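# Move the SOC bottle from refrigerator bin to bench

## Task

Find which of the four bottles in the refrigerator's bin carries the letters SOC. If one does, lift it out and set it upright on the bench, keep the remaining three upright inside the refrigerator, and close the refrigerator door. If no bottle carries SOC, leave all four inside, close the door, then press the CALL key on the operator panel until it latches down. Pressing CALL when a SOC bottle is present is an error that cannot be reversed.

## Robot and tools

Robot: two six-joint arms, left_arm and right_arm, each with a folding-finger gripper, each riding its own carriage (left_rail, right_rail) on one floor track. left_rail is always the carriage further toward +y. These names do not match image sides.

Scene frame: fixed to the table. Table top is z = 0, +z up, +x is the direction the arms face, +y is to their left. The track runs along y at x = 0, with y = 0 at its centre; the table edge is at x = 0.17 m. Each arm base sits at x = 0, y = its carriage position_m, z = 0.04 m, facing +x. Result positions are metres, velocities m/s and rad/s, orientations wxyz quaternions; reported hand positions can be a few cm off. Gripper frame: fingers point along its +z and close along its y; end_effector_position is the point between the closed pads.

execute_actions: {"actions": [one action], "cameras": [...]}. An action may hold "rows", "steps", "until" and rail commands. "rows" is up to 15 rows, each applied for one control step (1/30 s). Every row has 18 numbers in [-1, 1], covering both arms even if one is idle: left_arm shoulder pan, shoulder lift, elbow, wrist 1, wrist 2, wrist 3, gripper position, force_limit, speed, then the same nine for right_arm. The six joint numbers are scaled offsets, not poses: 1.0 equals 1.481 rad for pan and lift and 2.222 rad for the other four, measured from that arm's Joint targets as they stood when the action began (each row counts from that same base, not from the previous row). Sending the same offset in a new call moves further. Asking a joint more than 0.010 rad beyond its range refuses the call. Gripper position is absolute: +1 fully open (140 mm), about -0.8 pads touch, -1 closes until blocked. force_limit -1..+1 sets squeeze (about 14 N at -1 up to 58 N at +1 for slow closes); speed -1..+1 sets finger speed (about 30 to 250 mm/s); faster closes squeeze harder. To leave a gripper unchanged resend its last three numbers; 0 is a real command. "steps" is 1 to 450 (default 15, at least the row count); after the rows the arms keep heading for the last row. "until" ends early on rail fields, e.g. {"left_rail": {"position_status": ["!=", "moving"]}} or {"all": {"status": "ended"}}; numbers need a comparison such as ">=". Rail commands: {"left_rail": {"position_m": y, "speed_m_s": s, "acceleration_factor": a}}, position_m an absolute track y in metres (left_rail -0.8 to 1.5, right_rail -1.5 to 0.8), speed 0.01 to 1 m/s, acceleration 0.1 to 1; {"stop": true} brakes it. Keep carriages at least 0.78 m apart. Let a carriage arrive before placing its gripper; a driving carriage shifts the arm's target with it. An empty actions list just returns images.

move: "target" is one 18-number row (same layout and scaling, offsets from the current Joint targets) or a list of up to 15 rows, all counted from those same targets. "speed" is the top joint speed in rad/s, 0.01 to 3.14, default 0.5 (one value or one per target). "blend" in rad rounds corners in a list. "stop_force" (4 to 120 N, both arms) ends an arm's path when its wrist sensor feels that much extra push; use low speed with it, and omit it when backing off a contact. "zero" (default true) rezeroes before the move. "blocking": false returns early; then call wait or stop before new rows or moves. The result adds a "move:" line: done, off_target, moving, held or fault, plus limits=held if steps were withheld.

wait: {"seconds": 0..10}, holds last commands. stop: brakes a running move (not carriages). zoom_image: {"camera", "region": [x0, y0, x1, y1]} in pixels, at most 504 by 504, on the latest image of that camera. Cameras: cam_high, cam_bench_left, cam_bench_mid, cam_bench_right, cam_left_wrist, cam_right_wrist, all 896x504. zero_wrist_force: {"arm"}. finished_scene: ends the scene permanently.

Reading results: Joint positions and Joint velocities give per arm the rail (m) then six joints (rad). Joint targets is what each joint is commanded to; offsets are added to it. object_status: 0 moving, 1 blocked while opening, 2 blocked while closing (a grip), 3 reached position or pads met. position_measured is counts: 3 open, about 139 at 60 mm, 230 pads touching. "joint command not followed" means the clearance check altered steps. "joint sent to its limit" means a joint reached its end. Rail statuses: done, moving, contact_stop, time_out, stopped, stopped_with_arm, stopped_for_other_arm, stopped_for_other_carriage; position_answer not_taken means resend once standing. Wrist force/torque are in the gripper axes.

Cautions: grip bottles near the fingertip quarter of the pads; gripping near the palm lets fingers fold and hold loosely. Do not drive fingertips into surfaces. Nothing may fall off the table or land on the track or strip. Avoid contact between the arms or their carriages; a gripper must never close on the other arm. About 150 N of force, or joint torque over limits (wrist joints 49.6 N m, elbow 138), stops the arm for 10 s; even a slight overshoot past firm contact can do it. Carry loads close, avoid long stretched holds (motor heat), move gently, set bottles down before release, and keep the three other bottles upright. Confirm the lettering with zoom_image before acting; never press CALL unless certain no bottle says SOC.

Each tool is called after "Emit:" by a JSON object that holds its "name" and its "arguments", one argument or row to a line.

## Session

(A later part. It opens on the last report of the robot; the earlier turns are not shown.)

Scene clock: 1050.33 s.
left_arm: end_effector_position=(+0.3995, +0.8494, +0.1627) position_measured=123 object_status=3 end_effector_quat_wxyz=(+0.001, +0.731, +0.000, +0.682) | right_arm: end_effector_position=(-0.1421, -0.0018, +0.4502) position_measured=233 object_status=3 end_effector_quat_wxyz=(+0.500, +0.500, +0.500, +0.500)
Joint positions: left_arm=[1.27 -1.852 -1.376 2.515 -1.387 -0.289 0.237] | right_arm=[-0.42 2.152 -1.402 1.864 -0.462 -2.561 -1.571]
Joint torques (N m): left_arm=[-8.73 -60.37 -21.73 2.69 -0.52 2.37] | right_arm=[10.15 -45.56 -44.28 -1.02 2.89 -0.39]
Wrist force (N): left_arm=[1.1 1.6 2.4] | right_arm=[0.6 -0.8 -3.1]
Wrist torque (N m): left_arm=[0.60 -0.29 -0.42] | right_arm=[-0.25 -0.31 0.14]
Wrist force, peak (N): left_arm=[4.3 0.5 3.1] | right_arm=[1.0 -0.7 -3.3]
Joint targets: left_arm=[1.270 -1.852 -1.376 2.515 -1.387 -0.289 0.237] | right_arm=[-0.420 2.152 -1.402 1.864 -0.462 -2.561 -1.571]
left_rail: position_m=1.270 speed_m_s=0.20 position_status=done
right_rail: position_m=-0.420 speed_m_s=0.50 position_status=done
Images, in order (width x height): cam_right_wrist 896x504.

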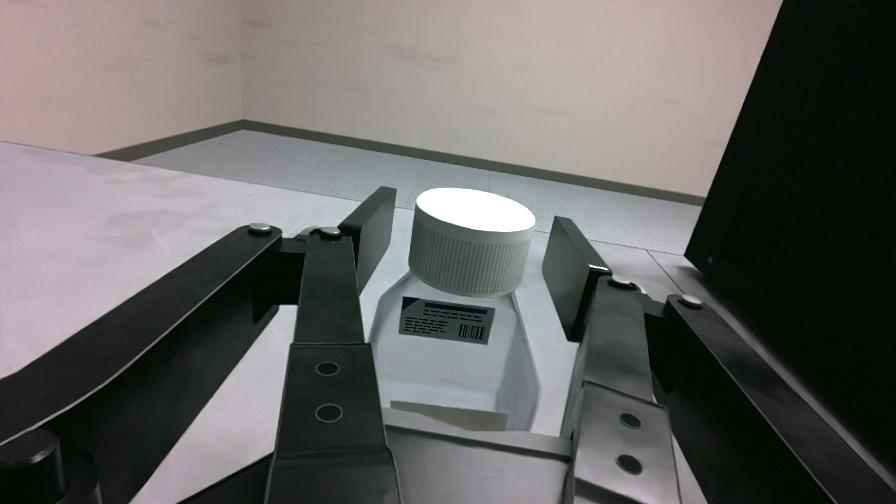

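Emit:
{"name": "move", "arguments": {
  "target": [
    [-0.10556,-0.02081,-0.0111,0.05142,-0.0694,-0.02866,0.05,1.0,-1,0,0,0,0,0,0,-1,-0.5,0],
    [-0.11411,0.05756,-0.00023,0.00177,-0.07484,-0.04217,0.05,1.0,-1,0,0,0,0,0,0,-1,-0.5,0]
  ],
  "speed": 0.15,
  "cameras": ["cam_right_wrist"]
}}

Scene clock: 1060.27 s.
left_arm: end_effector_position=(+0.3299, +0.8495, +0.1302) position_measured=123 object_status=3 end_effector_quat_wxyz=(+0.000, +0.731, +0.000, +0.682) | right_arm: end_effector_position=(-0.1421, -0.0018, +0.4502) position_measured=233 object_status=3 end_effector_quat_wxyz=(+0.500, +0.500, +0.500, +0.500)
Joint positions: left_arm=[1.27 -2.021 -1.291 2.514 -1.382 -0.455 0.143] | right_arm=[-0.42 2.152 -1.402 1.864 -0.462 -2.561 -1.571]
Joint torques (N m): left_arm=[-8.51 -26.21 -6.27 -2.58 -2.46 -2.86] | right_arm=[8.9 -45.78 -45.18 -1.21 2.87 -0.26]
Wrist force (N): left_arm=[1.2 1.6 2.1] | right_arm=[0.7 -0.7 -2.9]
Wrist torque (N m): left_arm=[0.60 -0.35 -0.21] | right_arm=[-0.23 -0.33 0.14]
Wrist force, peak (N): left_arm=[1.1 1.6 3.1] | right_arm=[0.9 -0.9 -3.3]
Joint targets: left_arm=[1.270 -2.021 -1.291 2.515 -1.383 -0.455 0.143] | right_arm=[-0.420 2.152 -1.402 1.864 -0.462 -2.561 -1.571]
left_rail: position_m=1.270 speed_m_s=0.20 position_status=done
right_rail: position_m=-0.420 speed_m_s=0.50 position_status=done
move: done
Images, in order (width x height): cam_right_wrist 896x504.

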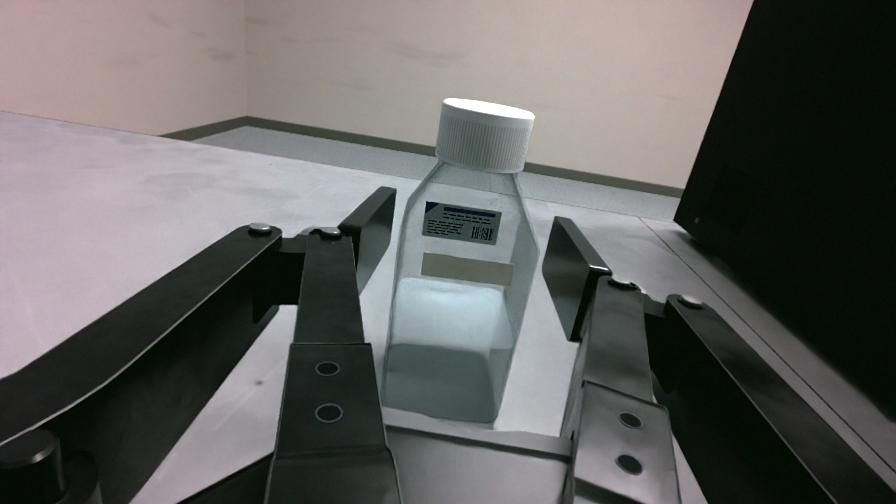

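Emit:
{"name": "zoom_image", "arguments": {
  "camera": "cam_right_wrist",
  "region": [400, 190, 540, 300]
}}

Scaled by 3.600 from the camera's 896x504 image, which has a finer 1280x720 frame.

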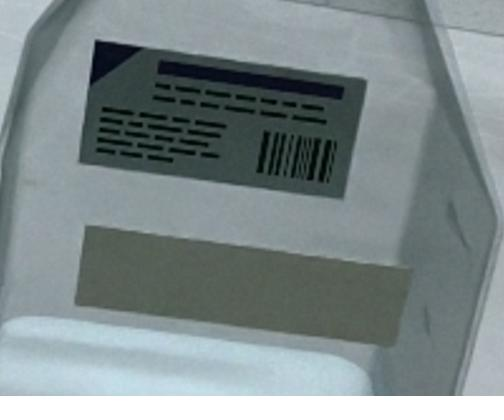

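Emit:
{"name": "move", "arguments": {
  "target": [0.05837,-0.2859,0.02354,-0.17484,-0.04736,0.31238,0.05,1.0,-1,0,0,0,0,0,0,-1,-0.5,0],
  "speed": 0.2,
  "cameras": ["cam_right_wrist"]
}}

Scene clock: 1073.90 s.
left_arm: end_effector_position=(+0.3348, +0.8494, +0.1801) position_measured=123 object_status=3 end_effector_quat_wxyz=(+0.000, +0.843, +0.000, +0.537) | right_arm: end_effector_position=(-0.1421, -0.0018, +0.4502) position_measured=233 object_status=3 end_effector_quat_wxyz=(+0.500, +0.500, +0.500, +0.500)
Joint positions: left_arm=[1.27 -1.935 -1.714 2.567 -1.771 -0.56 0.837] | right_arm=[-0.42 2.152 -1.402 1.864 -0.462 -2.561 -1.571]
Joint torques (N m): left_arm=[13.31 -40.24 -24.8 -6.92 -0.86 1.39] | right_arm=[9.98 -46.2 -45.95 -1.15 2.85 -0.33]
Wrist force (N): left_arm=[1.9 1.6 2.0] | right_arm=[0.5 -0.8 -3.0]
Wrist torque (N m): left_arm=[0.46 -0.53 -0.40] | right_arm=[-0.25 -0.29 0.14]
Wrist force, peak (N): left_arm=[2.6 1.6 2.0] | right_arm=[0.6 -0.8 -3.3]
Joint targets: left_arm=[1.270 -1.935 -1.714 2.567 -1.771 -0.560 0.837] | right_arm=[-0.420 2.152 -1.402 1.864 -0.462 -2.561 -1.571]
left_rail: position_m=1.270 speed_m_s=0.20 position_status=done
right_rail: position_m=-0.420 speed_m_s=0.50 position_status=done
move: done
Images, in order (width x height): cam_right_wrist 896x504.

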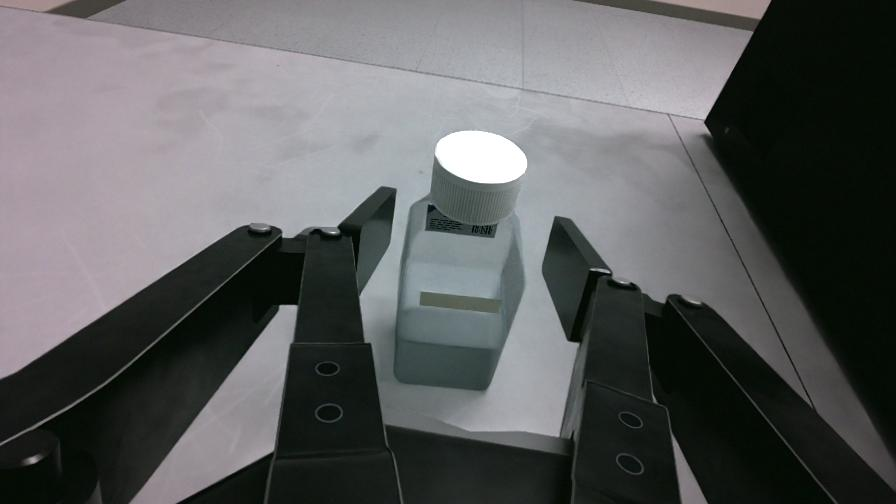

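Emit:
{"name": "move", "arguments": {
  "target": [0.11121,0.0578,0.01823,-0.16962,0.03763,0.12961,0.05,1.0,-1,0,0,0,0,0,0,-1,-0.5,0],
  "speed": 0.12,
  "stop_force": 10,
  "cameras": ["cam_right_wrist"]
}}

Scene clock: 1079.60 s.
left_arm: end_effector_position=(+0.4014, +0.8494, +0.1674) position_measured=123 object_status=3 end_effector_quat_wxyz=(+0.000, +0.843, +0.000, +0.537) | right_arm: end_effector_position=(-0.1421, -0.0018, +0.4502) position_measured=233 object_status=3 end_effector_quat_wxyz=(+0.500, +0.500, +0.500, +0.500)
Joint positions: left_arm=[1.27 -1.77 -1.629 2.607 -2.148 -0.477 1.125] | right_arm=[-0.42 2.152 -1.402 1.864 -0.462 -2.561 -1.571]
Joint torques (N m): left_arm=[12.25 -7.16 -21.12 -6.99 6.07 2.2] | right_arm=[8.14 -43.97 -45.26 -1.09 2.81 0.09]
Wrist force (N): left_arm=[1.7 1.5 2.0] | right_arm=[0.7 -0.6 -3.1]
Wrist torque (N m): left_arm=[0.43 -0.48 -0.41] | right_arm=[-0.21 -0.32 0.14]
Wrist force, peak (N): left_arm=[2.0 1.6 2.6] | right_arm=[0.7 -0.6 -3.3]
Joint targets: left_arm=[1.270 -1.770 -1.629 2.607 -2.148 -0.477 1.125] | right_arm=[-0.420 2.152 -1.402 1.864 -0.462 -2.561 -1.571]
left_rail: position_m=1.270 speed_m_s=0.20 position_status=done
right_rail: position_m=-0.420 speed_m_s=0.50 position_status=done
move: done
Images, in order (width x height): cam_right_wrist 896x504.

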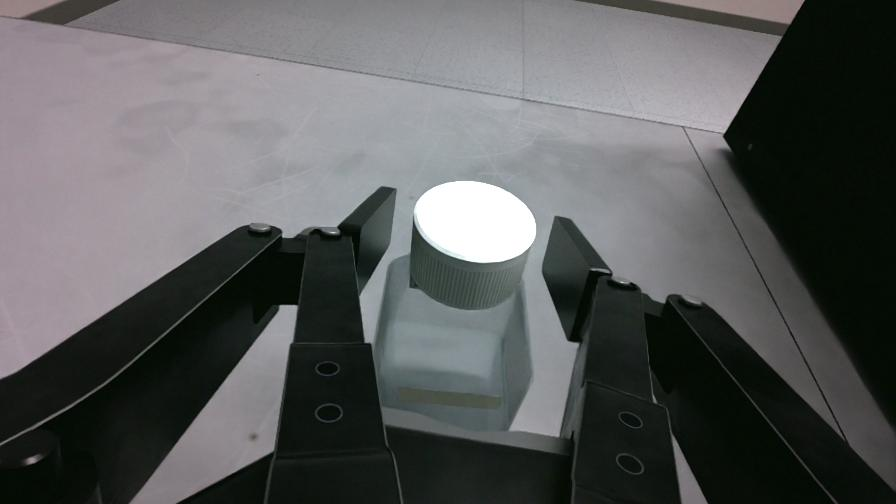

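Emit:
{"name": "move", "arguments": {
  "target": [-0.01781,-0.0155,-0.00302,0.03399,-0.00489,-0.02331,0.05,1.0,-1,0,0,0,0,0,0,-1,-0.5,0],
  "speed": 0.1
}}

Emit:
{"name": "execute_actions", "arguments": {
  "actions": [
    {"rows": [[0,0,0,0,0,0,-1,-1,-1,0,0,0,0,0,0,-1,-0.5,0]], "steps": 75}
  ],
  "cameras": ["cam_right_wrist"]
}}

Scene clock: 1086.23 s.
left_arm: end_effector_position=(+0.3909, +0.8494, +0.1711) position_measured=123 object_status=3 end_effector_quat_wxyz=(+0.000, +0.843, +0.000, +0.537) end_effector_velocity=(+0.001, +0.003, -0.001) end_effector_angular_velocity=(+0.006, -0.001, +0.002) | right_arm: end_effector_position=(-0.1421, -0.0018, +0.4502) position_measured=233 object_status=3 end_effector_quat_wxyz=(+0.500, +0.500, +0.500, +0.500)
Joint positions: left_arm=[1.27 -1.796 -1.652 2.601 -2.073 -0.488 1.074] | right_arm=[-0.42 2.152 -1.402 1.864 -0.462 -2.561 -1.571]
Joint velocities: left_arm=[0 0.001 0.001 0.002 0.005 0 -0.002] | right_arm=[within noise]
Joint torques (N m): left_arm=[-6.36 -45.7 -35.52 0.22 -0.16 -2.73] | right_arm=[8.26 -44.98 -44.86 -1.36 2.73 -0.15]
Wrist force (N): left_arm=[1.5 1.5 2.1] | right_arm=[0.7 -0.4 -3.1]
Wrist torque (N m): left_arm=[0.43 -0.45 -0.18] | right_arm=[-0.17 -0.32 0.14]
Wrist force, peak (N): left_arm=[1.9 1.7 2.5] | right_arm=[1.1 -0.7 -3.2]
Joint targets: left_arm=[1.270 -1.796 -1.652 2.601 -2.073 -0.488 1.074] | right_arm=[-0.420 2.152 -1.402 1.864 -0.462 -2.561 -1.571]
left_rail: position_m=1.270 speed_m_s=0.20 position_status=done
right_rail: position_m=-0.420 speed_m_s=0.50 position_status=done
move: done

Scene clock: 1088.93 s.
left_arm: end_effector_position=(+0.3908, +0.8494, +0.1711) position_measured=159 object_status=2 end_effector_quat_wxyz=(+0.000, +0.843, +0.000, +0.537) | right_arm: end_effector_position=(-0.1421, -0.0018, +0.4502) position_measured=233 object_status=3 end_effector_quat_wxyz=(+0.500, +0.500, +0.500, +0.500)
Joint positions: left_arm=[1.27 -1.796 -1.652 2.601 -2.073 -0.488 1.074] | right_arm=[-0.42 2.152 -1.402 1.864 -0.462 -2.561 -1.571]
Joint torques (N m): left_arm=[-5.51 -42.33 -28.87 -1.03 2.13 -2.34] | right_arm=[9.07 -46.9 -45.26 -1.14 2.84 -0.01]
Wrist force (N): left_arm=[1.2 1.4 1.6] | right_arm=[0.7 -0.5 -2.8]
Wrist torque (N m): left_arm=[0.46 -0.48 -0.20] | right_arm=[-0.19 -0.34 0.15]
Wrist force, peak (N): left_arm=[1.5 1.6 2.8] | right_arm=[0.6 -1.0 -3.3]
Joint targets: left_arm=[1.270 -1.796 -1.652 2.601 -2.073 -0.488 1.074] | right_arm=[-0.420 2.152 -1.402 1.864 -0.462 -2.561 -1.571]
left_rail: position_m=1.270 speed_m_s=0.20 position_status=done
right_rail: position_m=-0.420 speed_m_s=0.50 position_status=done
Images, in order (width x height): cam_right_wrist 896x504.

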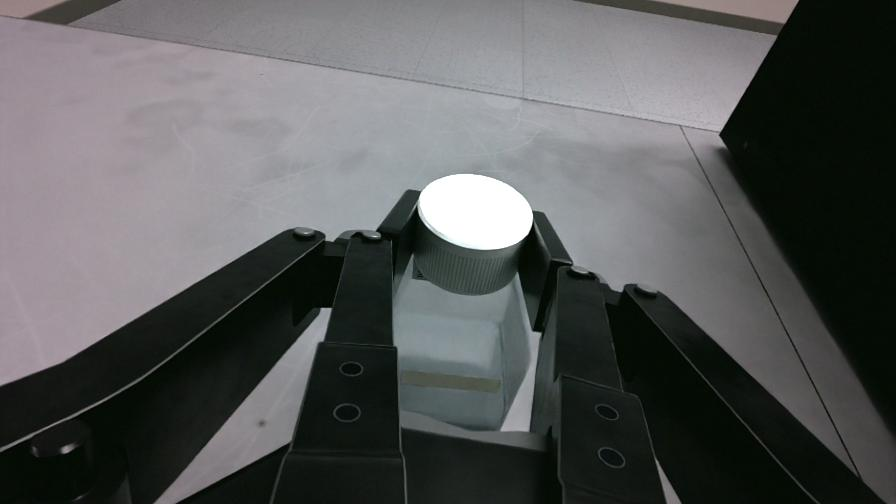

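Emit:
{"name": "execute_actions", "arguments": {
  "actions": [
    {"rows": [[0,0,0,0,0,0,0.05,1.0,-1,0,0,0,0,0,0,-1,-0.5,0]], "steps": 60}
  ],
  "cameras": ["cam_right_wrist"]
}}

Emit:
{"name": "execute_actions", "arguments": {
  "actions": [
    {"rows": [[0,0,0,0,0,0,-1,1.0,0.5,0,0,0,0,0,0,-1,-0.5,0]], "steps": 60}
  ],
  "cameras": ["cam_right_wrist"]
}}

Scene clock: 1099.43 s.
left_arm: end_effector_position=(+0.3908, +0.8494, +0.1711) position_measured=123 object_status=3 end_effector_quat_wxyz=(+0.000, +0.843, +0.000, +0.537) | right_arm: end_effector_position=(-0.1421, -0.0018, +0.4502) position_measured=233 object_status=3 end_effector_quat_wxyz=(+0.500, +0.500, +0.500, +0.500)
Joint positions: left_arm=[1.27 -1.796 -1.652 2.601 -2.073 -0.488 1.074] | right_arm=[-0.42 2.152 -1.402 1.864 -0.462 -2.561 -1.571]
Joint torques (N m): left_arm=[5.51 -38.3 -25.7 -5.95 4.74 -0.86] | right_arm=[7.32 -44.61 -45.07 -1.13 2.81 0.17]
Wrist force (N): left_arm=[1.4 1.5 2.4] | right_arm=[0.7 -0.5 -3.1]
Wrist torque (N m): left_arm=[0.44 -0.42 -0.19] | right_arm=[-0.19 -0.32 0.14]
Wrist force, peak (N): left_arm=[1.9 1.7 2.4] | right_arm=[0.6 -0.6 -3.4]
Joint targets: left_arm=[1.270 -1.796 -1.652 2.601 -2.073 -0.488 1.074] | right_arm=[-0.420 2.152 -1.402 1.864 -0.462 -2.561 -1.571]
left_rail: position_m=1.270 speed_m_s=0.20 position_status=done
right_rail: position_m=-0.420 speed_m_s=0.50 position_status=done
Images, in order (width x height): cam_right_wrist 896x504.

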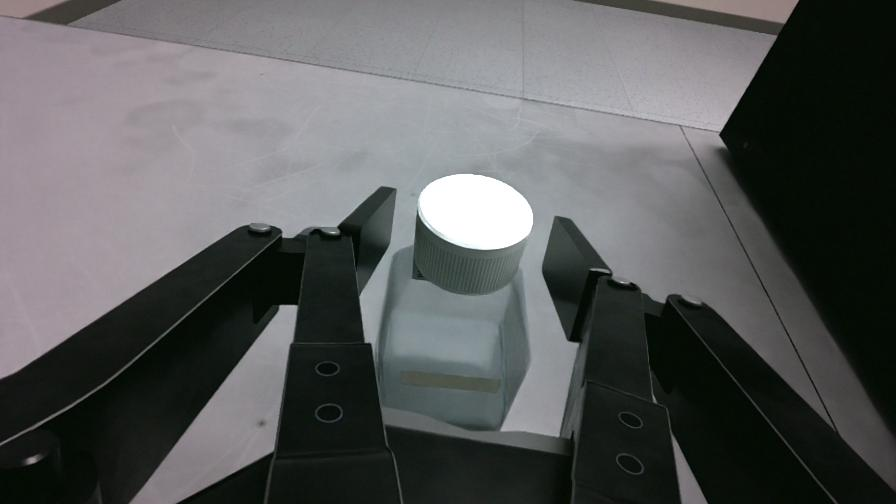

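Scene clock: 1101.63 s.
left_arm: end_effector_position=(+0.3908, +0.8494, +0.1711) position_measured=164 object_status=2 end_effector_quat_wxyz=(+0.000, +0.843, +0.000, +0.537) | right_arm: end_effector_position=(-0.1421, -0.0018, +0.4502) position_measured=233 object_status=3 end_effector_quat_wxyz=(+0.500, +0.500, +0.500, +0.500)
Joint positions: left_arm=[1.27 -1.796 -1.652 2.601 -2.073 -0.488 1.074] | right_arm=[-0.42 2.152 -1.402 1.864 -0.462 -2.561 -1.571]
Joint torques (N m): left_arm=[4.75 -39.01 -25.27 -6.3 -1.2 -0.65] | right_arm=[8.54 -45.24 -45.79 -1.03 2.96 0.22]
Wrist force (N): left_arm=[5.8 0.7 -1.0] | right_arm=[0.8 -0.6 -3.3]
Wrist torque (N m): left_arm=[0.40 -0.38 -0.29] | right_arm=[-0.21 -0.34 0.14]
Wrist force, peak (N): left_arm=[6.1 1.0 -1.9] | right_arm=[0.8 -0.6 -3.3]
Joint targets: left_arm=[1.270 -1.796 -1.652 2.601 -2.073 -0.488 1.074] | right_arm=[-0.420 2.152 -1.402 1.864 -0.462 -2.561 -1.571]
left_rail: position_m=1.270 speed_m_s=0.20 position_status=done
right_rail: position_m=-0.420 speed_m_s=0.50 position_status=done
Images, in order (width x height): cam_right_wrist 896x504.

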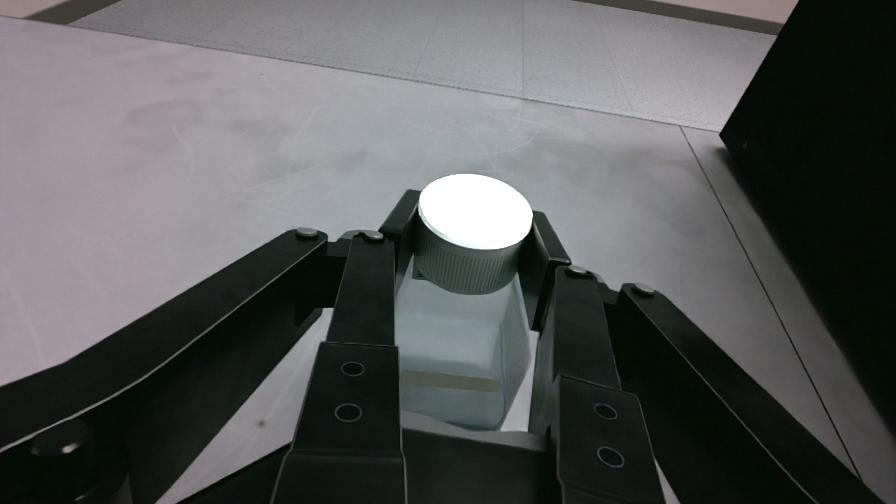

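Emit:
{"name": "move", "arguments": {
  "target": [
    [0,-0.17075,-0.06103,0.17483,0,0,-1,1.0,0.5,0,0,0,0,0,0,-1,-0.5,0],
    [-0.36913,-0.13908,-0.15621,0.48948,-0.16926,-0.29892,-1,1.0,0.5,0,0,0,0,0,0,-1,-0.5,0]
  ],
  "speed": [0.12,0.2],
  "blend": [0.05,0],
  "cameras": ["cam_right_wrist"]
}}

Scene clock: 1113.13 s.
left_arm: end_effector_position=(+0.1400, +0.8470, +0.3444) position_measured=164 object_status=2 end_effector_quat_wxyz=(+0.000, +0.843, +0.000, +0.537) | right_arm: end_effector_position=(-0.1421, -0.0018, +0.4502) position_measured=233 object_status=3 end_effector_quat_wxyz=(+0.500, +0.500, +0.500, +0.500)
Joint positions: left_arm=[1.27 -2.343 -1.858 2.254 -0.985 -0.864 0.41] | right_arm=[-0.42 2.152 -1.402 1.864 -0.462 -2.561 -1.571]
Joint torques (N m): left_arm=[-7.3 -2.31 -49.48 3.88 -1.34 -2.94] | right_arm=[9.22 -44.89 -45.59 -1.21 2.91 0.32]
Wrist force (N): left_arm=[-1.7 1.4 3.9] | right_arm=[0.9 -0.6 -3.0]
Wrist torque (N m): left_arm=[0.43 -0.57 -0.16] | right_arm=[-0.20 -0.38 0.14]
Wrist force, peak (N): left_arm=[6.2 1.1 -1.5] | right_arm=[0.8 -0.7 -3.3]
Joint targets: left_arm=[1.270 -2.343 -1.858 2.254 -0.985 -0.864 0.409] | right_arm=[-0.420 2.152 -1.402 1.864 -0.462 -2.561 -1.571]
left_rail: position_m=1.270 speed_m_s=0.20 position_status=done
right_rail: position_m=-0.420 speed_m_s=0.50 position_status=done
move: done
Images, in order (width x height): cam_right_wrist 896x504.

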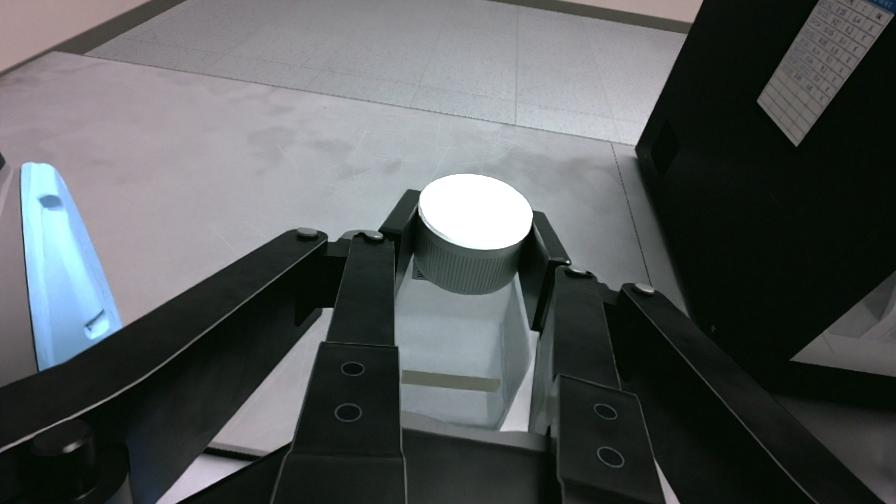

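Emit:
{"name": "execute_actions", "arguments": {
  "actions": [
    {"left_rail": {"position_m": 0.7755, "speed_m_s": 0.15, "acceleration_factor": 0.15}, "steps": 250, "until": {"left_rail": {"position_status": ["!=", "moving"]}}}
  ],
  "cameras": ["cam_right_wrist"]
}}

Scene clock: 1119.57 s.
left_arm: end_effector_position=(+0.1399, +0.3525, +0.3444) position_measured=164 object_status=2 end_effector_quat_wxyz=(+0.000, +0.843, +0.000, +0.537) | right_arm: end_effector_position=(-0.1421, -0.0018, +0.4502) position_measured=233 object_status=3 end_effector_quat_wxyz=(+0.500, +0.500, +0.500, +0.500)
Joint positions: left_arm=[0.776 -2.343 -1.858 2.254 -0.985 -0.864 0.409] | right_arm=[-0.42 2.152 -1.402 1.864 -0.462 -2.561 -1.571]
Joint torques (N m): left_arm=[-4.1 -9.49 -42.21 -1.35 3.95 -2.39] | right_arm=[7.94 -45.88 -44.95 -0.84 2.73 0.29]
Wrist force (N): left_arm=[-1.7 1.7 3.6] | right_arm=[0.9 -0.4 -3.1]
Wrist torque (N m): left_arm=[0.50 -0.56 -0.17] | right_arm=[-0.17 -0.37 0.14]
Wrist force, peak (N): left_arm=[-1.9 1.5 4.3] | right_arm=[0.8 -0.6 -3.4]
Joint targets: left_arm=[0.775 -2.343 -1.858 2.254 -0.985 -0.864 0.409] | right_arm=[-0.420 2.152 -1.402 1.864 -0.462 -2.561 -1.571]
Tool commands: left_gripper/position=-1.0 left_gripper/force_limit=+1.0 left_gripper/speed=+0.5 right_gripper/position=-1.0 right_gripper/force_limit=-0.5 right_gripper/speed=+0.0
left_rail: position_m=0.776 position_m_goal=0.775 speed_m_s=0.15 position_status=done
right_rail: position_m=-0.420 speed_m_s=0.50 position_status=done
Images, in order (width x height): cam_right_wrist 896x504.

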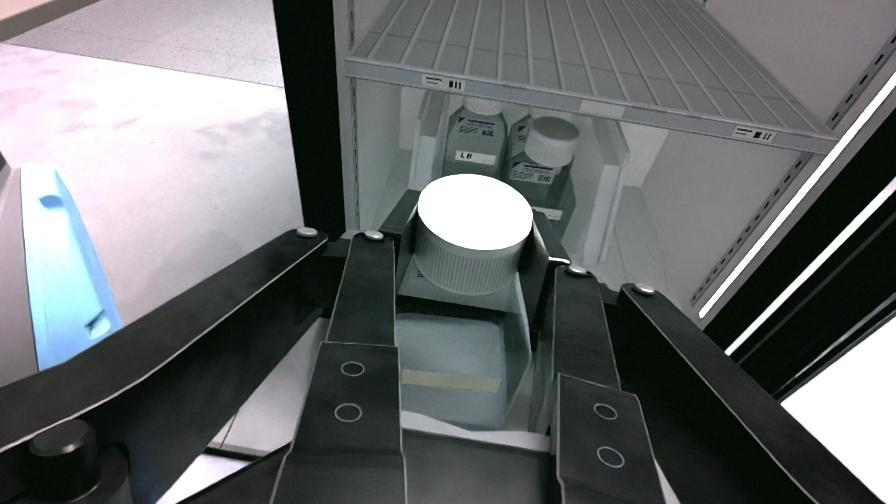

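Emit:
{"name": "move", "arguments": {
  "target": [-0.02417,0.34693,0.01715,0.1766,0.01076,-0.29343,-1,1.0,0.5,0,0,0,0,0,0,-1,-0.5,0],
  "speed": 0.15,
  "cameras": ["cam_right_wrist"]
}}

Scene clock: 1128.17 s.
left_arm: end_effector_position=(+0.1386, +0.3526, +0.3293) position_measured=164 object_status=2 end_effector_quat_wxyz=(+0.000, +0.609, +0.000, +0.793) | right_arm: end_effector_position=(-0.1421, -0.0018, +0.4502) position_measured=233 object_status=3 end_effector_quat_wxyz=(+0.500, +0.500, +0.500, +0.500)
Joint positions: left_arm=[0.775 -2.379 -1.344 2.292 -0.593 -0.84 -0.242] | right_arm=[-0.42 2.152 -1.402 1.864 -0.462 -2.561 -1.571]
Joint torques (N m): left_arm=[-10.07 -27.91 -14.74 8.7 1.85 -3.87] | right_arm=[7.87 -45.56 -45.49 -1.15 2.69 0.24]
Wrist force (N): left_arm=[-3.2 1.9 1.4] | right_arm=[0.6 -0.8 -2.9]
Wrist torque (N m): left_arm=[0.74 -0.39 -0.15] | right_arm=[-0.26 -0.30 0.14]
Wrist force, peak (N): left_arm=[-2.0 1.6 4.2] | right_arm=[1.0 -0.6 -3.5]
Joint targets: left_arm=[0.775 -2.379 -1.344 2.292 -0.593 -0.840 -0.243] | right_arm=[-0.420 2.152 -1.402 1.864 -0.462 -2.561 -1.571]
left_rail: position_m=0.775 speed_m_s=0.15 position_status=done
right_rail: position_m=-0.420 speed_m_s=0.50 position_status=done
move: done
Images, in order (width x height): cam_right_wrist 896x504.

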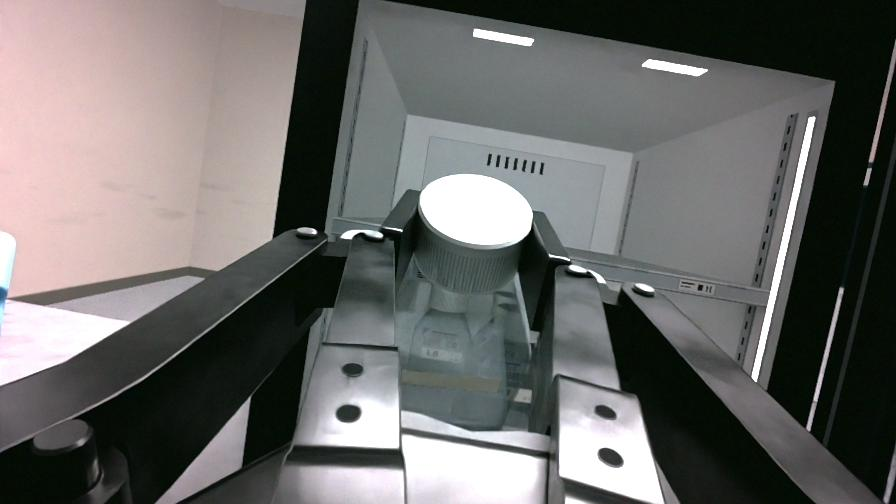

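Emit:
{"name": "move", "arguments": {
  "target": [0.13802,-0.01121,0.02358,0.02259,0.08488,-0.05248,-1,1.0,0.5,0,0,0,0,0,0,-1,-0.5,0],
  "speed": 0.1,
  "stop_force": 12,
  "cameras": ["cam_right_wrist"]
}}

Scene clock: 1133.77 s.
left_arm: end_effector_position=(+0.2490, +0.3526, +0.3238) position_measured=164 object_status=2 end_effector_quat_wxyz=(+0.000, +0.609, +0.000, +0.793) | right_arm: end_effector_position=(-0.1421, -0.0018, +0.4502) position_measured=233 object_status=3 end_effector_quat_wxyz=(+0.500, +0.500, +0.500, +0.500)
Joint positions: left_arm=[0.775 -2.175 -1.36 2.344 -0.542 -0.651 -0.359] | right_arm=[-0.42 2.152 -1.402 1.864 -0.462 -2.561 -1.571]
Joint torques (N m): left_arm=[15.42 -64.3 -13.33 8.17 1.02 -3.09] | right_arm=[7.32 -46.13 -45.38 -1.2 2.81 0.42]
Wrist force (N): left_arm=[-2.9 2.0 1.8] | right_arm=[0.4 -0.8 -3.1]
Wrist torque (N m): left_arm=[0.77 -0.46 -0.16] | right_arm=[-0.26 -0.27 0.14]
Wrist force, peak (N): left_arm=[-3.4 1.5 2.6] | right_arm=[0.6 -0.7 -3.5]
Joint targets: left_arm=[0.775 -2.175 -1.360 2.344 -0.542 -0.651 -0.359] | right_arm=[-0.420 2.152 -1.402 1.864 -0.462 -2.561 -1.571]
left_rail: position_m=0.775 speed_m_s=0.15 position_status=done
right_rail: position_m=-0.420 speed_m_s=0.50 position_status=done
move: done
Images, in order (width x height): cam_right_wrist 896x504.

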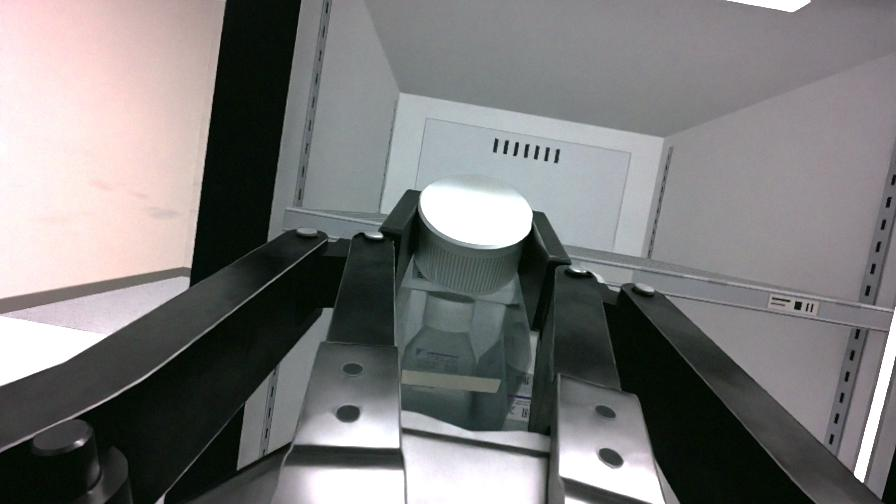

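Emit:
{"name": "move", "arguments": {
  "target": [0.08103,0.09595,0.01013,-0.03722,0.04793,-0.04446,-1,1.0,0.5,0,0,0,0,0,0,-1,-0.5,0],
  "speed": 0.06,
  "stop_force": 8,
  "cameras": ["cam_right_wrist"]
}}

Scene clock: 1145.90 s.
left_arm: end_effector_position=(+0.3036, +0.3526, +0.2588) position_measured=164 object_status=2 end_effector_quat_wxyz=(+0.000, +0.609, +0.000, +0.793) | right_arm: end_effector_position=(-0.1421, -0.0018, +0.4502) position_measured=233 object_status=3 end_effector_quat_wxyz=(+0.500, +0.500, +0.500, +0.500)
Joint positions: left_arm=[0.776 -2.055 -1.218 2.367 -0.625 -0.545 -0.458] | right_arm=[-0.42 2.152 -1.402 1.864 -0.462 -2.561 -1.571]
Joint torques (N m): left_arm=[13.97 -33.25 -7.64 1.78 0.78 -3.02] | right_arm=[7.64 -45.12 -45.52 -1 2.95 0.4]
Wrist force (N): left_arm=[-2.8 1.9 2.1] | right_arm=[0.6 -0.5 -3.1]
Wrist torque (N m): left_arm=[0.77 -0.50 -0.17] | right_arm=[-0.18 -0.30 0.14]
Wrist force, peak (N): left_arm=[-3.7 2.2 2.1] | right_arm=[0.6 -0.8 -3.4]
Joint targets: left_arm=[0.775 -2.055 -1.218 2.367 -0.625 -0.545 -0.458] | right_arm=[-0.420 2.152 -1.402 1.864 -0.462 -2.561 -1.571]
left_rail: position_m=0.776 position_m_goal=0.775 speed_m_s=0.15 position_status=done
right_rail: position_m=-0.420 speed_m_s=0.50 position_status=done
move: done
Images, in order (width x height): cam_right_wrist 896x504.

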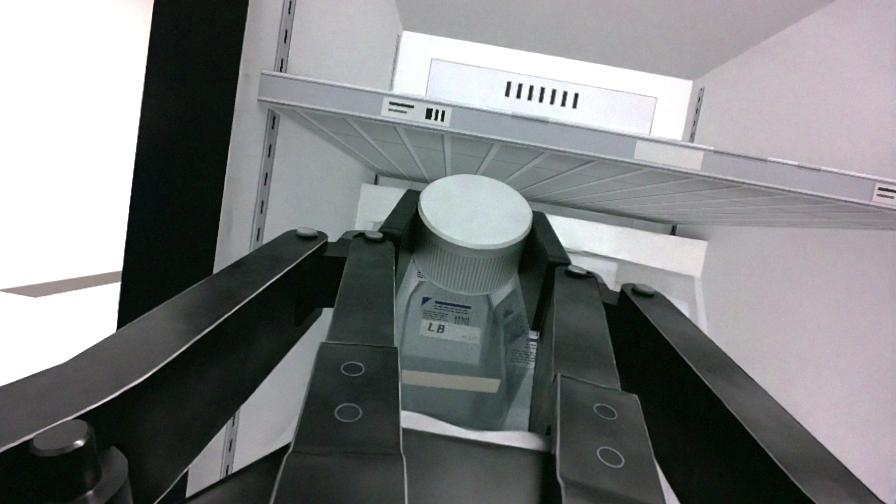

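Emit:
{"name": "move", "arguments": {
  "target": [0.00945,-0.12876,0.01809,-0.08159,0.03056,0.12952,-1,1.0,0.5,0,0,0,0,0,0,-1,-0.5,0],
  "speed": 0.08,
  "stop_force": 8,
  "cameras": ["cam_right_wrist"]
}}

Scene clock: 1151.83 s.
left_arm: end_effector_position=(+0.3199, +0.3525, +0.2572) position_measured=164 object_status=2 end_effector_quat_wxyz=(+0.000, +0.676, +0.000, +0.737) | right_arm: end_effector_position=(-0.1421, -0.0018, +0.4502) position_measured=233 object_status=3 end_effector_quat_wxyz=(+0.500, +0.500, +0.500, +0.500)
Joint positions: left_arm=[0.775 -2.041 -1.409 2.407 -0.806 -0.477 -0.17] | right_arm=[-0.42 2.152 -1.402 1.864 -0.462 -2.561 -1.571]
Joint torques (N m): left_arm=[12.14 -59.72 -15.34 -0.79 2.43 1.79] | right_arm=[7.72 -45.46 -45.58 -1.27 2.83 0.64]
Wrist force (N): left_arm=[-2.6 0.3 2.5] | right_arm=[0.6 -0.5 -3.0]
Wrist torque (N m): left_arm=[0.76 -0.41 -0.26] | right_arm=[-0.20 -0.32 0.14]
Wrist force, peak (N): left_arm=[-1.8 6.0 1.4] | right_arm=[0.7 -0.5 -3.5]
Joint targets: left_arm=[0.775 -2.041 -1.409 2.407 -0.806 -0.477 -0.170] | right_arm=[-0.420 2.152 -1.402 1.864 -0.462 -2.561 -1.571]
left_rail: position_m=0.775 speed_m_s=0.15 position_status=done
right_rail: position_m=-0.420 speed_m_s=0.50 position_status=done
move: done
Images, in order (width x height): cam_right_wrist 896x504.

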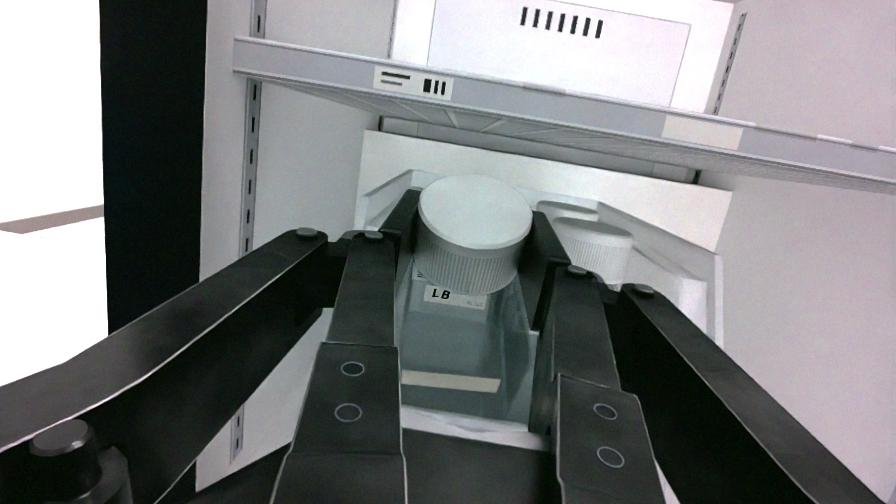

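Emit:
{"name": "execute_actions", "arguments": {
  "actions": [
    {"left_rail": {"position_m": 0.7738, "speed_m_s": 0.02, "acceleration_factor": 0.1}, "steps": 60, "until": {"left_rail": {"position_status": ["!=", "moving"]}}}
  ]
}}

Scene clock: 1154.27 s.
left_arm: end_effector_position=(+0.3199, +0.3508, +0.2572) position_measured=164 object_status=2 end_effector_quat_wxyz=(+0.000, +0.676, +0.000, +0.737) | right_arm: end_effector_position=(-0.1421, -0.0018, +0.4502) position_measured=233 object_status=3 end_effector_quat_wxyz=(+0.500, +0.500, +0.500, +0.500)
Joint positions: left_arm=[0.774 -2.041 -1.409 2.407 -0.806 -0.477 -0.17] | right_arm=[-0.42 2.152 -1.402 1.864 -0.462 -2.561 -1.571]
Joint torques (N m): left_arm=[12.4 -60.38 -17.44 -0.85 2.25 1.68] | right_arm=[8.19 -43.88 -45.13 -1.02 2.75 0.51]
Wrist force (N): left_arm=[-2.5 0.0 2.5] | right_arm=[0.6 -0.5 -3.0]
Wrist torque (N m): left_arm=[0.78 -0.41 -0.21] | right_arm=[-0.19 -0.32 0.14]
Wrist force, peak (N): left_arm=[-2.9 0.4 2.9] | right_arm=[0.7 -0.6 -3.3]
Joint targets: left_arm=[0.774 -2.041 -1.409 2.407 -0.806 -0.477 -0.170] | right_arm=[-0.420 2.152 -1.402 1.864 -0.462 -2.561 -1.571]
Tool commands: left_gripper/position=-1.0 left_gripper/force_limit=+1.0 left_gripper/speed=+0.5 right_gripper/position=-1.0 right_gripper/force_limit=-0.5 right_gripper/speed=+0.0
left_rail: position_m=0.774 speed_m_s=0.02 position_status=done
right_rail: position_m=-0.420 speed_m_s=0.50 position_status=done

Emit:
{"name": "move", "arguments": {
  "target": [0.03167,-0.12907,0.01823,-0.11278,0.02066,0.16274,-1,1.0,0.5,0,0,0,0,0,0,-1,-0.5,0],
  "speed": 0.08,
  "stop_force": 8,
  "cameras": ["cam_right_wrist"]
}}

Scene clock: 1167.70 s.
left_arm: end_effector_position=(+0.3399, +0.3507, +0.2580) position_measured=164 object_status=2 end_effector_quat_wxyz=(+0.000, +0.737, +0.000, +0.676) | right_arm: end_effector_position=(-0.1421, -0.0018, +0.4502) position_measured=233 object_status=3 end_effector_quat_wxyz=(+0.500, +0.500, +0.500, +0.500)
Joint positions: left_arm=[0.774 -1.994 -1.6 2.447 -1.057 -0.431 0.191] | right_arm=[-0.42 2.152 -1.402 1.864 -0.462 -2.561 -1.571]
Joint torques (N m): left_arm=[12.29 -51.28 -22.15 -2.48 3.69 1.83] | right_arm=[7.73 -45.14 -44.86 -1.04 2.85 0.45]
Wrist force (N): left_arm=[-2.4 1.5 2.5] | right_arm=[0.4 -0.3 -3.2]
Wrist torque (N m): left_arm=[0.55 -0.58 -0.41] | right_arm=[-0.15 -0.27 0.14]
Wrist force, peak (N): left_arm=[-3.0 1.9 3.0] | right_arm=[1.1 -0.8 -3.4]
Joint targets: left_arm=[0.774 -1.994 -1.600 2.447 -1.057 -0.431 0.191] | right_arm=[-0.420 2.152 -1.402 1.864 -0.462 -2.561 -1.571]
left_rail: position_m=0.774 speed_m_s=0.02 position_status=done
right_rail: position_m=-0.420 speed_m_s=0.50 position_status=done
move: done
Images, in order (width x height): cam_right_wrist 896x504.

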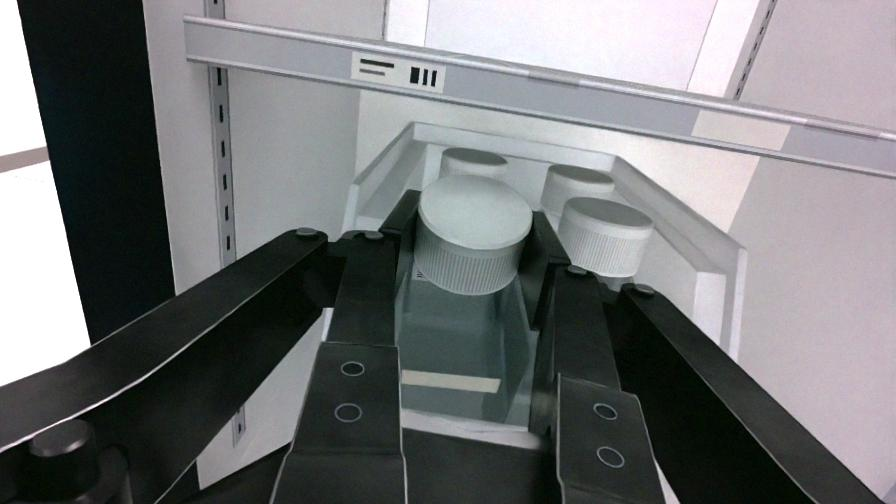

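Emit:
{"name": "move", "arguments": {
  "target": [0.05508,-0.10677,0.018,-0.15625,0.00193,0.19748,-1,1.0,0.5,0,0,0,0,0,0,-1,-0.5,0],
  "speed": 0.08,
  "stop_force": 8,
  "cameras": ["cam_right_wrist"]
}}

Scene clock: 1177.67 s.
left_arm: end_effector_position=(+0.3636, +0.3507, +0.2603) position_measured=164 object_status=2 end_effector_quat_wxyz=(+0.000, +0.793, +0.000, +0.609) | right_arm: end_effector_position=(-0.1421, -0.0018, +0.4502) position_measured=233 object_status=3 end_effector_quat_wxyz=(+0.500, +0.500, +0.500, +0.500)
Joint positions: left_arm=[0.774 -1.912 -1.758 2.487 -1.404 -0.427 0.63] | right_arm=[-0.42 2.152 -1.402 1.864 -0.462 -2.561 -1.571]
Joint torques (N m): left_arm=[12.99 -40.03 -29.1 -5.14 5.69 2.25] | right_arm=[6.71 -45.76 -45.16 -1.13 2.68 0.68]
Wrist force (N): left_arm=[-2.3 1.3 3.1] | right_arm=[0.5 -0.7 -3.1]
Wrist torque (N m): left_arm=[0.46 -0.54 -0.41] | right_arm=[-0.24 -0.29 0.15]
Wrist force, peak (N): left_arm=[-1.7 2.0 3.9] | right_arm=[0.4 -0.8 -3.4]
Joint targets: left_arm=[0.774 -1.912 -1.758 2.487 -1.404 -0.427 0.630] | right_arm=[-0.420 2.152 -1.402 1.864 -0.462 -2.561 -1.571]
left_rail: position_m=0.774 speed_m_s=0.02 position_status=done
right_rail: position_m=-0.420 speed_m_s=0.50 position_status=done
move: done
Images, in order (width x height): cam_right_wrist 896x504.

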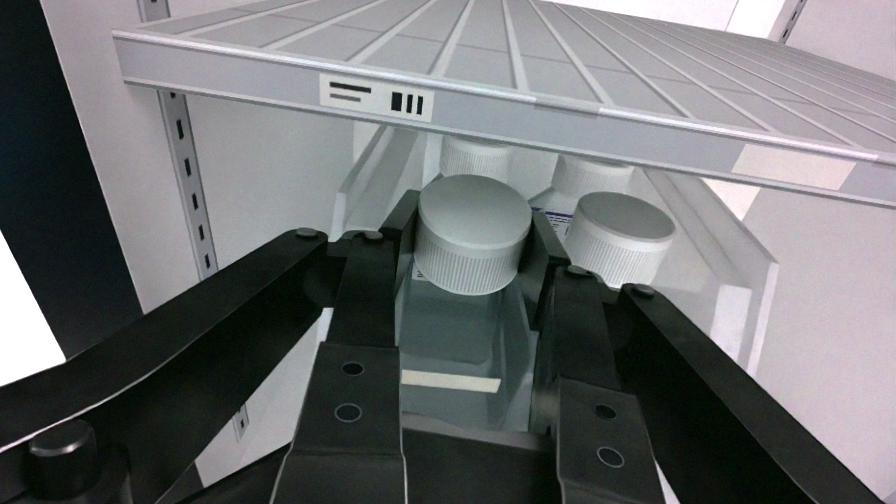

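Emit:
{"name": "move", "arguments": {
  "target": [0.0741,-0.05239,0.01049,-0.17293,-0.0286,0.19453,-1,1.0,0.5,0,0,0,0,0,0,-1,-0.5,0],
  "speed": 0.08,
  "stop_force": 8,
  "cameras": ["cam_right_wrist"]
}}

Scene clock: 1185.30 s.
left_arm: end_effector_position=(+0.3879, +0.3509, +0.2582) position_measured=164 object_status=2 end_effector_quat_wxyz=(+0.000, +0.843, +0.000, +0.537) | right_arm: end_effector_position=(-0.1421, -0.0018, +0.4502) position_measured=233 object_status=3 end_effector_quat_wxyz=(+0.500, +0.500, +0.500, +0.500)
Joint positions: left_arm=[0.774 -1.802 -1.836 2.511 -1.788 -0.49 1.062] | right_arm=[-0.42 2.152 -1.402 1.864 -0.462 -2.561 -1.571]
Joint torques (N m): left_arm=[13.25 -38.61 -31.97 -7.21 0.93 1.73] | right_arm=[6.64 -46.1 -44.93 -1.18 2.95 0.7]
Wrist force (N): left_arm=[-1.6 1.8 3.8] | right_arm=[0.8 -0.6 -2.9]
Wrist torque (N m): left_arm=[0.52 -0.61 -0.40] | right_arm=[-0.22 -0.34 0.14]
Wrist force, peak (N): left_arm=[5.4 1.9 4.5] | right_arm=[0.8 -0.6 -3.4]
Joint targets: left_arm=[0.774 -1.802 -1.836 2.511 -1.788 -0.490 1.062] | right_arm=[-0.420 2.152 -1.402 1.864 -0.462 -2.561 -1.571]
left_rail: position_m=0.774 speed_m_s=0.02 position_status=done
right_rail: position_m=-0.420 speed_m_s=0.50 position_status=done
move: done
Images, in order (width x height): cam_right_wrist 896x504.

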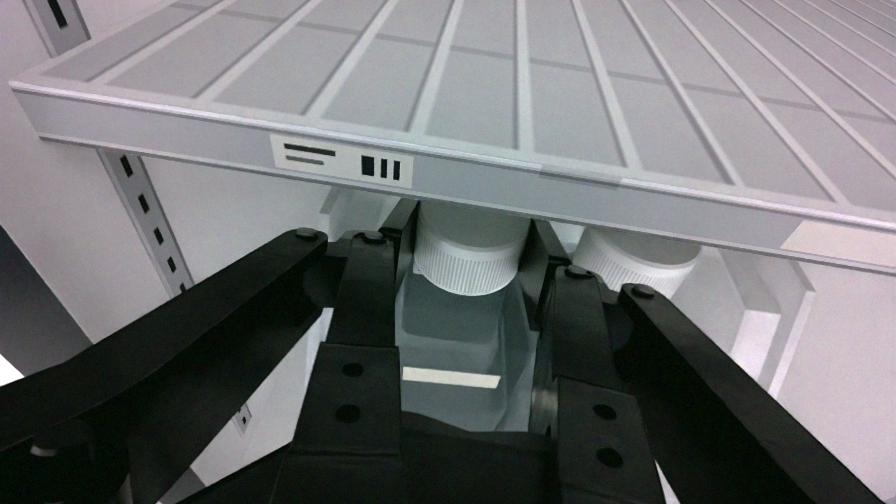

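Emit:
{"name": "move", "arguments": {
  "target": [0,0.01691,0.00698,-0.01825,0,0,-1,1.0,0.5,0,0,0,0,0,0,-1,-0.5,0],
  "speed": 0.012,
  "stop_force": 5,
  "cameras": ["cam_right_wrist"]
}}

Scene clock: 1188.93 s.
left_arm: end_effector_position=(+0.3879, +0.3509, +0.2568) position_measured=164 object_status=2 end_effector_quat_wxyz=(+0.000, +0.843, +0.000, +0.537) | right_arm: end_effector_position=(-0.1421, -0.0018, +0.4502) position_measured=233 object_status=3 end_effector_quat_wxyz=(+0.500, +0.500, +0.500, +0.500)
Joint positions: left_arm=[0.774 -1.802 -1.833 2.512 -1.793 -0.49 1.062] | right_arm=[-0.42 2.152 -1.402 1.864 -0.462 -2.561 -1.571]
Joint torques (N m): left_arm=[10.93 -39.55 -45.93 -0.33 0.77 1.98] | right_arm=[5.63 -44.51 -45.35 -1.09 3.05 0.79]
Wrist force (N): left_arm=[2.1 2.0 5.1] | right_arm=[0.8 -0.6 -3.0]
Wrist torque (N m): left_arm=[0.42 -0.19 -0.36] | right_arm=[-0.22 -0.35 0.15]
Wrist force, peak (N): left_arm=[4.6 1.9 4.6] | right_arm=[0.4 -0.8 -3.5]
Joint targets: left_arm=[0.774 -1.802 -1.833 2.512 -1.793 -0.490 1.062] | right_arm=[-0.420 2.152 -1.402 1.864 -0.462 -2.561 -1.571]
left_rail: position_m=0.774 speed_m_s=0.02 position_status=done
right_rail: position_m=-0.420 speed_m_s=0.50 position_status=done
move: contact (left_arm); left_arm: the wrist 1 is farthest, 0.036 rad from its target
Images, in order (width x height): cam_right_wrist 896x504.

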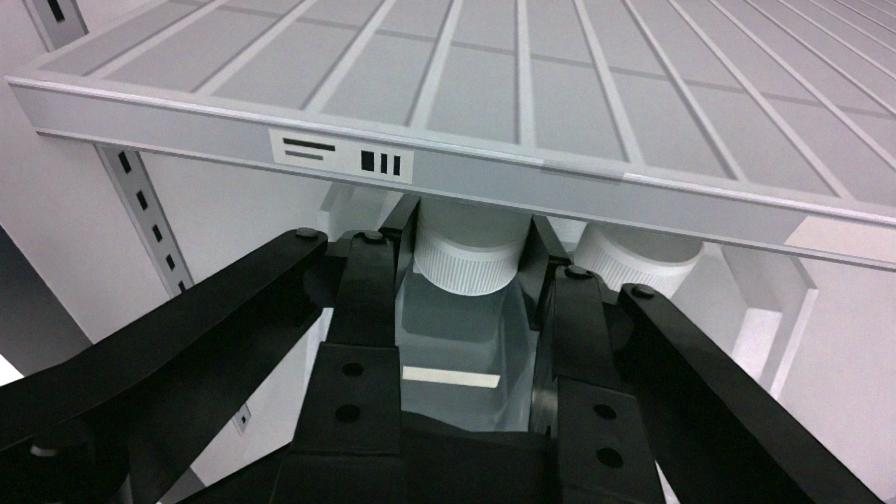

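Emit:
{"name": "move", "arguments": {
  "target": [
    [0,-0.00189,-0.00068,0.00189,0,0,-1,1.0,0.5,0,0,0,0,0,0,-1,-0.5,0],
    [0.01999,0.00471,0.00212,-0.02829,0.00545,0.02624,-1,1.0,0.5,0,0,0,0,0,0,-1,-0.5,0]
  ],
  "speed": 0.04,
  "stop_force": 10,
  "cameras": ["cam_right_wrist"]
}}

Scene clock: 1198.20 s.
left_arm: end_effector_position=(+0.3999, +0.3510, +0.2582) position_measured=164 object_status=2 end_effector_quat_wxyz=(+0.000, +0.843, +0.000, +0.537) | right_arm: end_effector_position=(-0.1421, -0.0018, +0.4502) position_measured=233 object_status=3 end_effector_quat_wxyz=(+0.500, +0.500, +0.500, +0.500)
Joint positions: left_arm=[0.774 -1.773 -1.826 2.517 -1.855 -0.478 1.121] | right_arm=[-0.42 2.152 -1.402 1.864 -0.462 -2.561 -1.571]
Joint torques (N m): left_arm=[14.8 -0.45 -30.7 -7.29 6.8 2.31] | right_arm=[6.24 -44.55 -45.82 -1 2.67 0.94]
Wrist force (N): left_arm=[-2.0 1.7 2.8] | right_arm=[0.5 -0.6 -3.2]
Wrist torque (N m): left_arm=[0.43 -0.74 -0.41] | right_arm=[-0.21 -0.28 0.14]
Wrist force, peak (N): left_arm=[2.6 2.1 5.4] | right_arm=[0.8 -0.6 -3.4]
Joint targets: left_arm=[0.774 -1.773 -1.826 2.517 -1.855 -0.478 1.121] | right_arm=[-0.420 2.152 -1.402 1.864 -0.462 -2.561 -1.571]
left_rail: position_m=0.774 speed_m_s=0.02 position_status=done
right_rail: position_m=-0.420 speed_m_s=0.50 position_status=done
move: done
Images, in order (width x height): cam_right_wrist 896x504.

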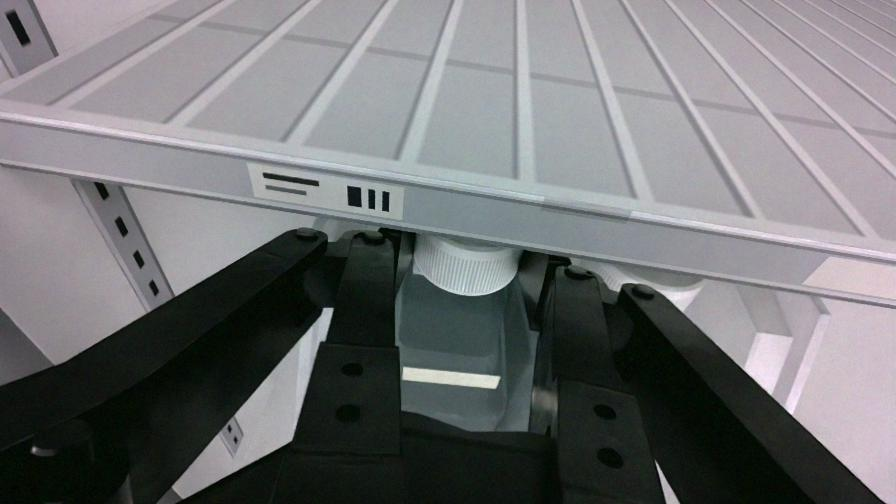

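Emit:
{"name": "move", "arguments": {
  "target": [0,0.0186,0.00738,-0.01977,0,0,-1,1.0,0.5,0,0,0,0,0,0,-1,-0.5,0],
  "speed": 0.012,
  "stop_force": 5,
  "cameras": ["cam_right_wrist"]
}}

Scene clock: 1201.70 s.
left_arm: end_effector_position=(+0.3999, +0.3510, +0.2559) position_measured=164 object_status=2 end_effector_quat_wxyz=(+0.000, +0.843, +0.000, +0.537) | right_arm: end_effector_position=(-0.1421, -0.0018, +0.4502) position_measured=233 object_status=3 end_effector_quat_wxyz=(+0.500, +0.500, +0.500, +0.500)
Joint positions: left_arm=[0.774 -1.773 -1.822 2.519 -1.862 -0.478 1.121] | right_arm=[-0.42 2.152 -1.402 1.864 -0.462 -2.561 -1.571]
Joint torques (N m): left_arm=[11.08 -38.81 -41.95 0.1 -0.37 1.59] | right_arm=[6.05 -44.97 -44.81 -1.07 2.97 0.91]
Wrist force (N): left_arm=[3.5 2.2 1.0] | right_arm=[0.9 -0.6 -2.9]
Wrist torque (N m): left_arm=[0.46 -0.65 -0.41] | right_arm=[-0.21 -0.37 0.14]
Wrist force, peak (N): left_arm=[7.3 0.5 0.0] | right_arm=[0.8 -0.7 -3.4]
Joint targets: left_arm=[0.774 -1.773 -1.822 2.519 -1.862 -0.478 1.121] | right_arm=[-0.420 2.152 -1.402 1.864 -0.462 -2.561 -1.571]
left_rail: position_m=0.774 speed_m_s=0.02 position_status=done
right_rail: position_m=-0.420 speed_m_s=0.50 position_status=done
move: contact (left_arm); left_arm: the wrist 1 is farthest, 0.037 rad from its target
Images, in order (width x height): cam_right_wrist 896x504.

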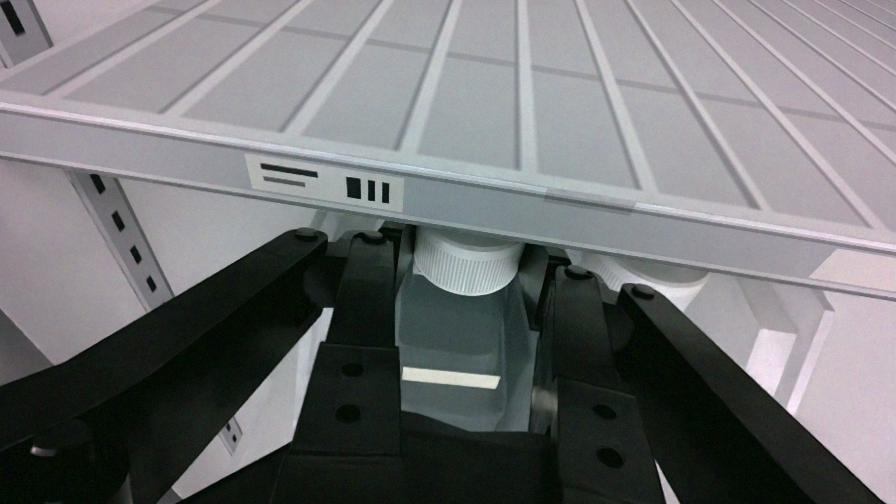

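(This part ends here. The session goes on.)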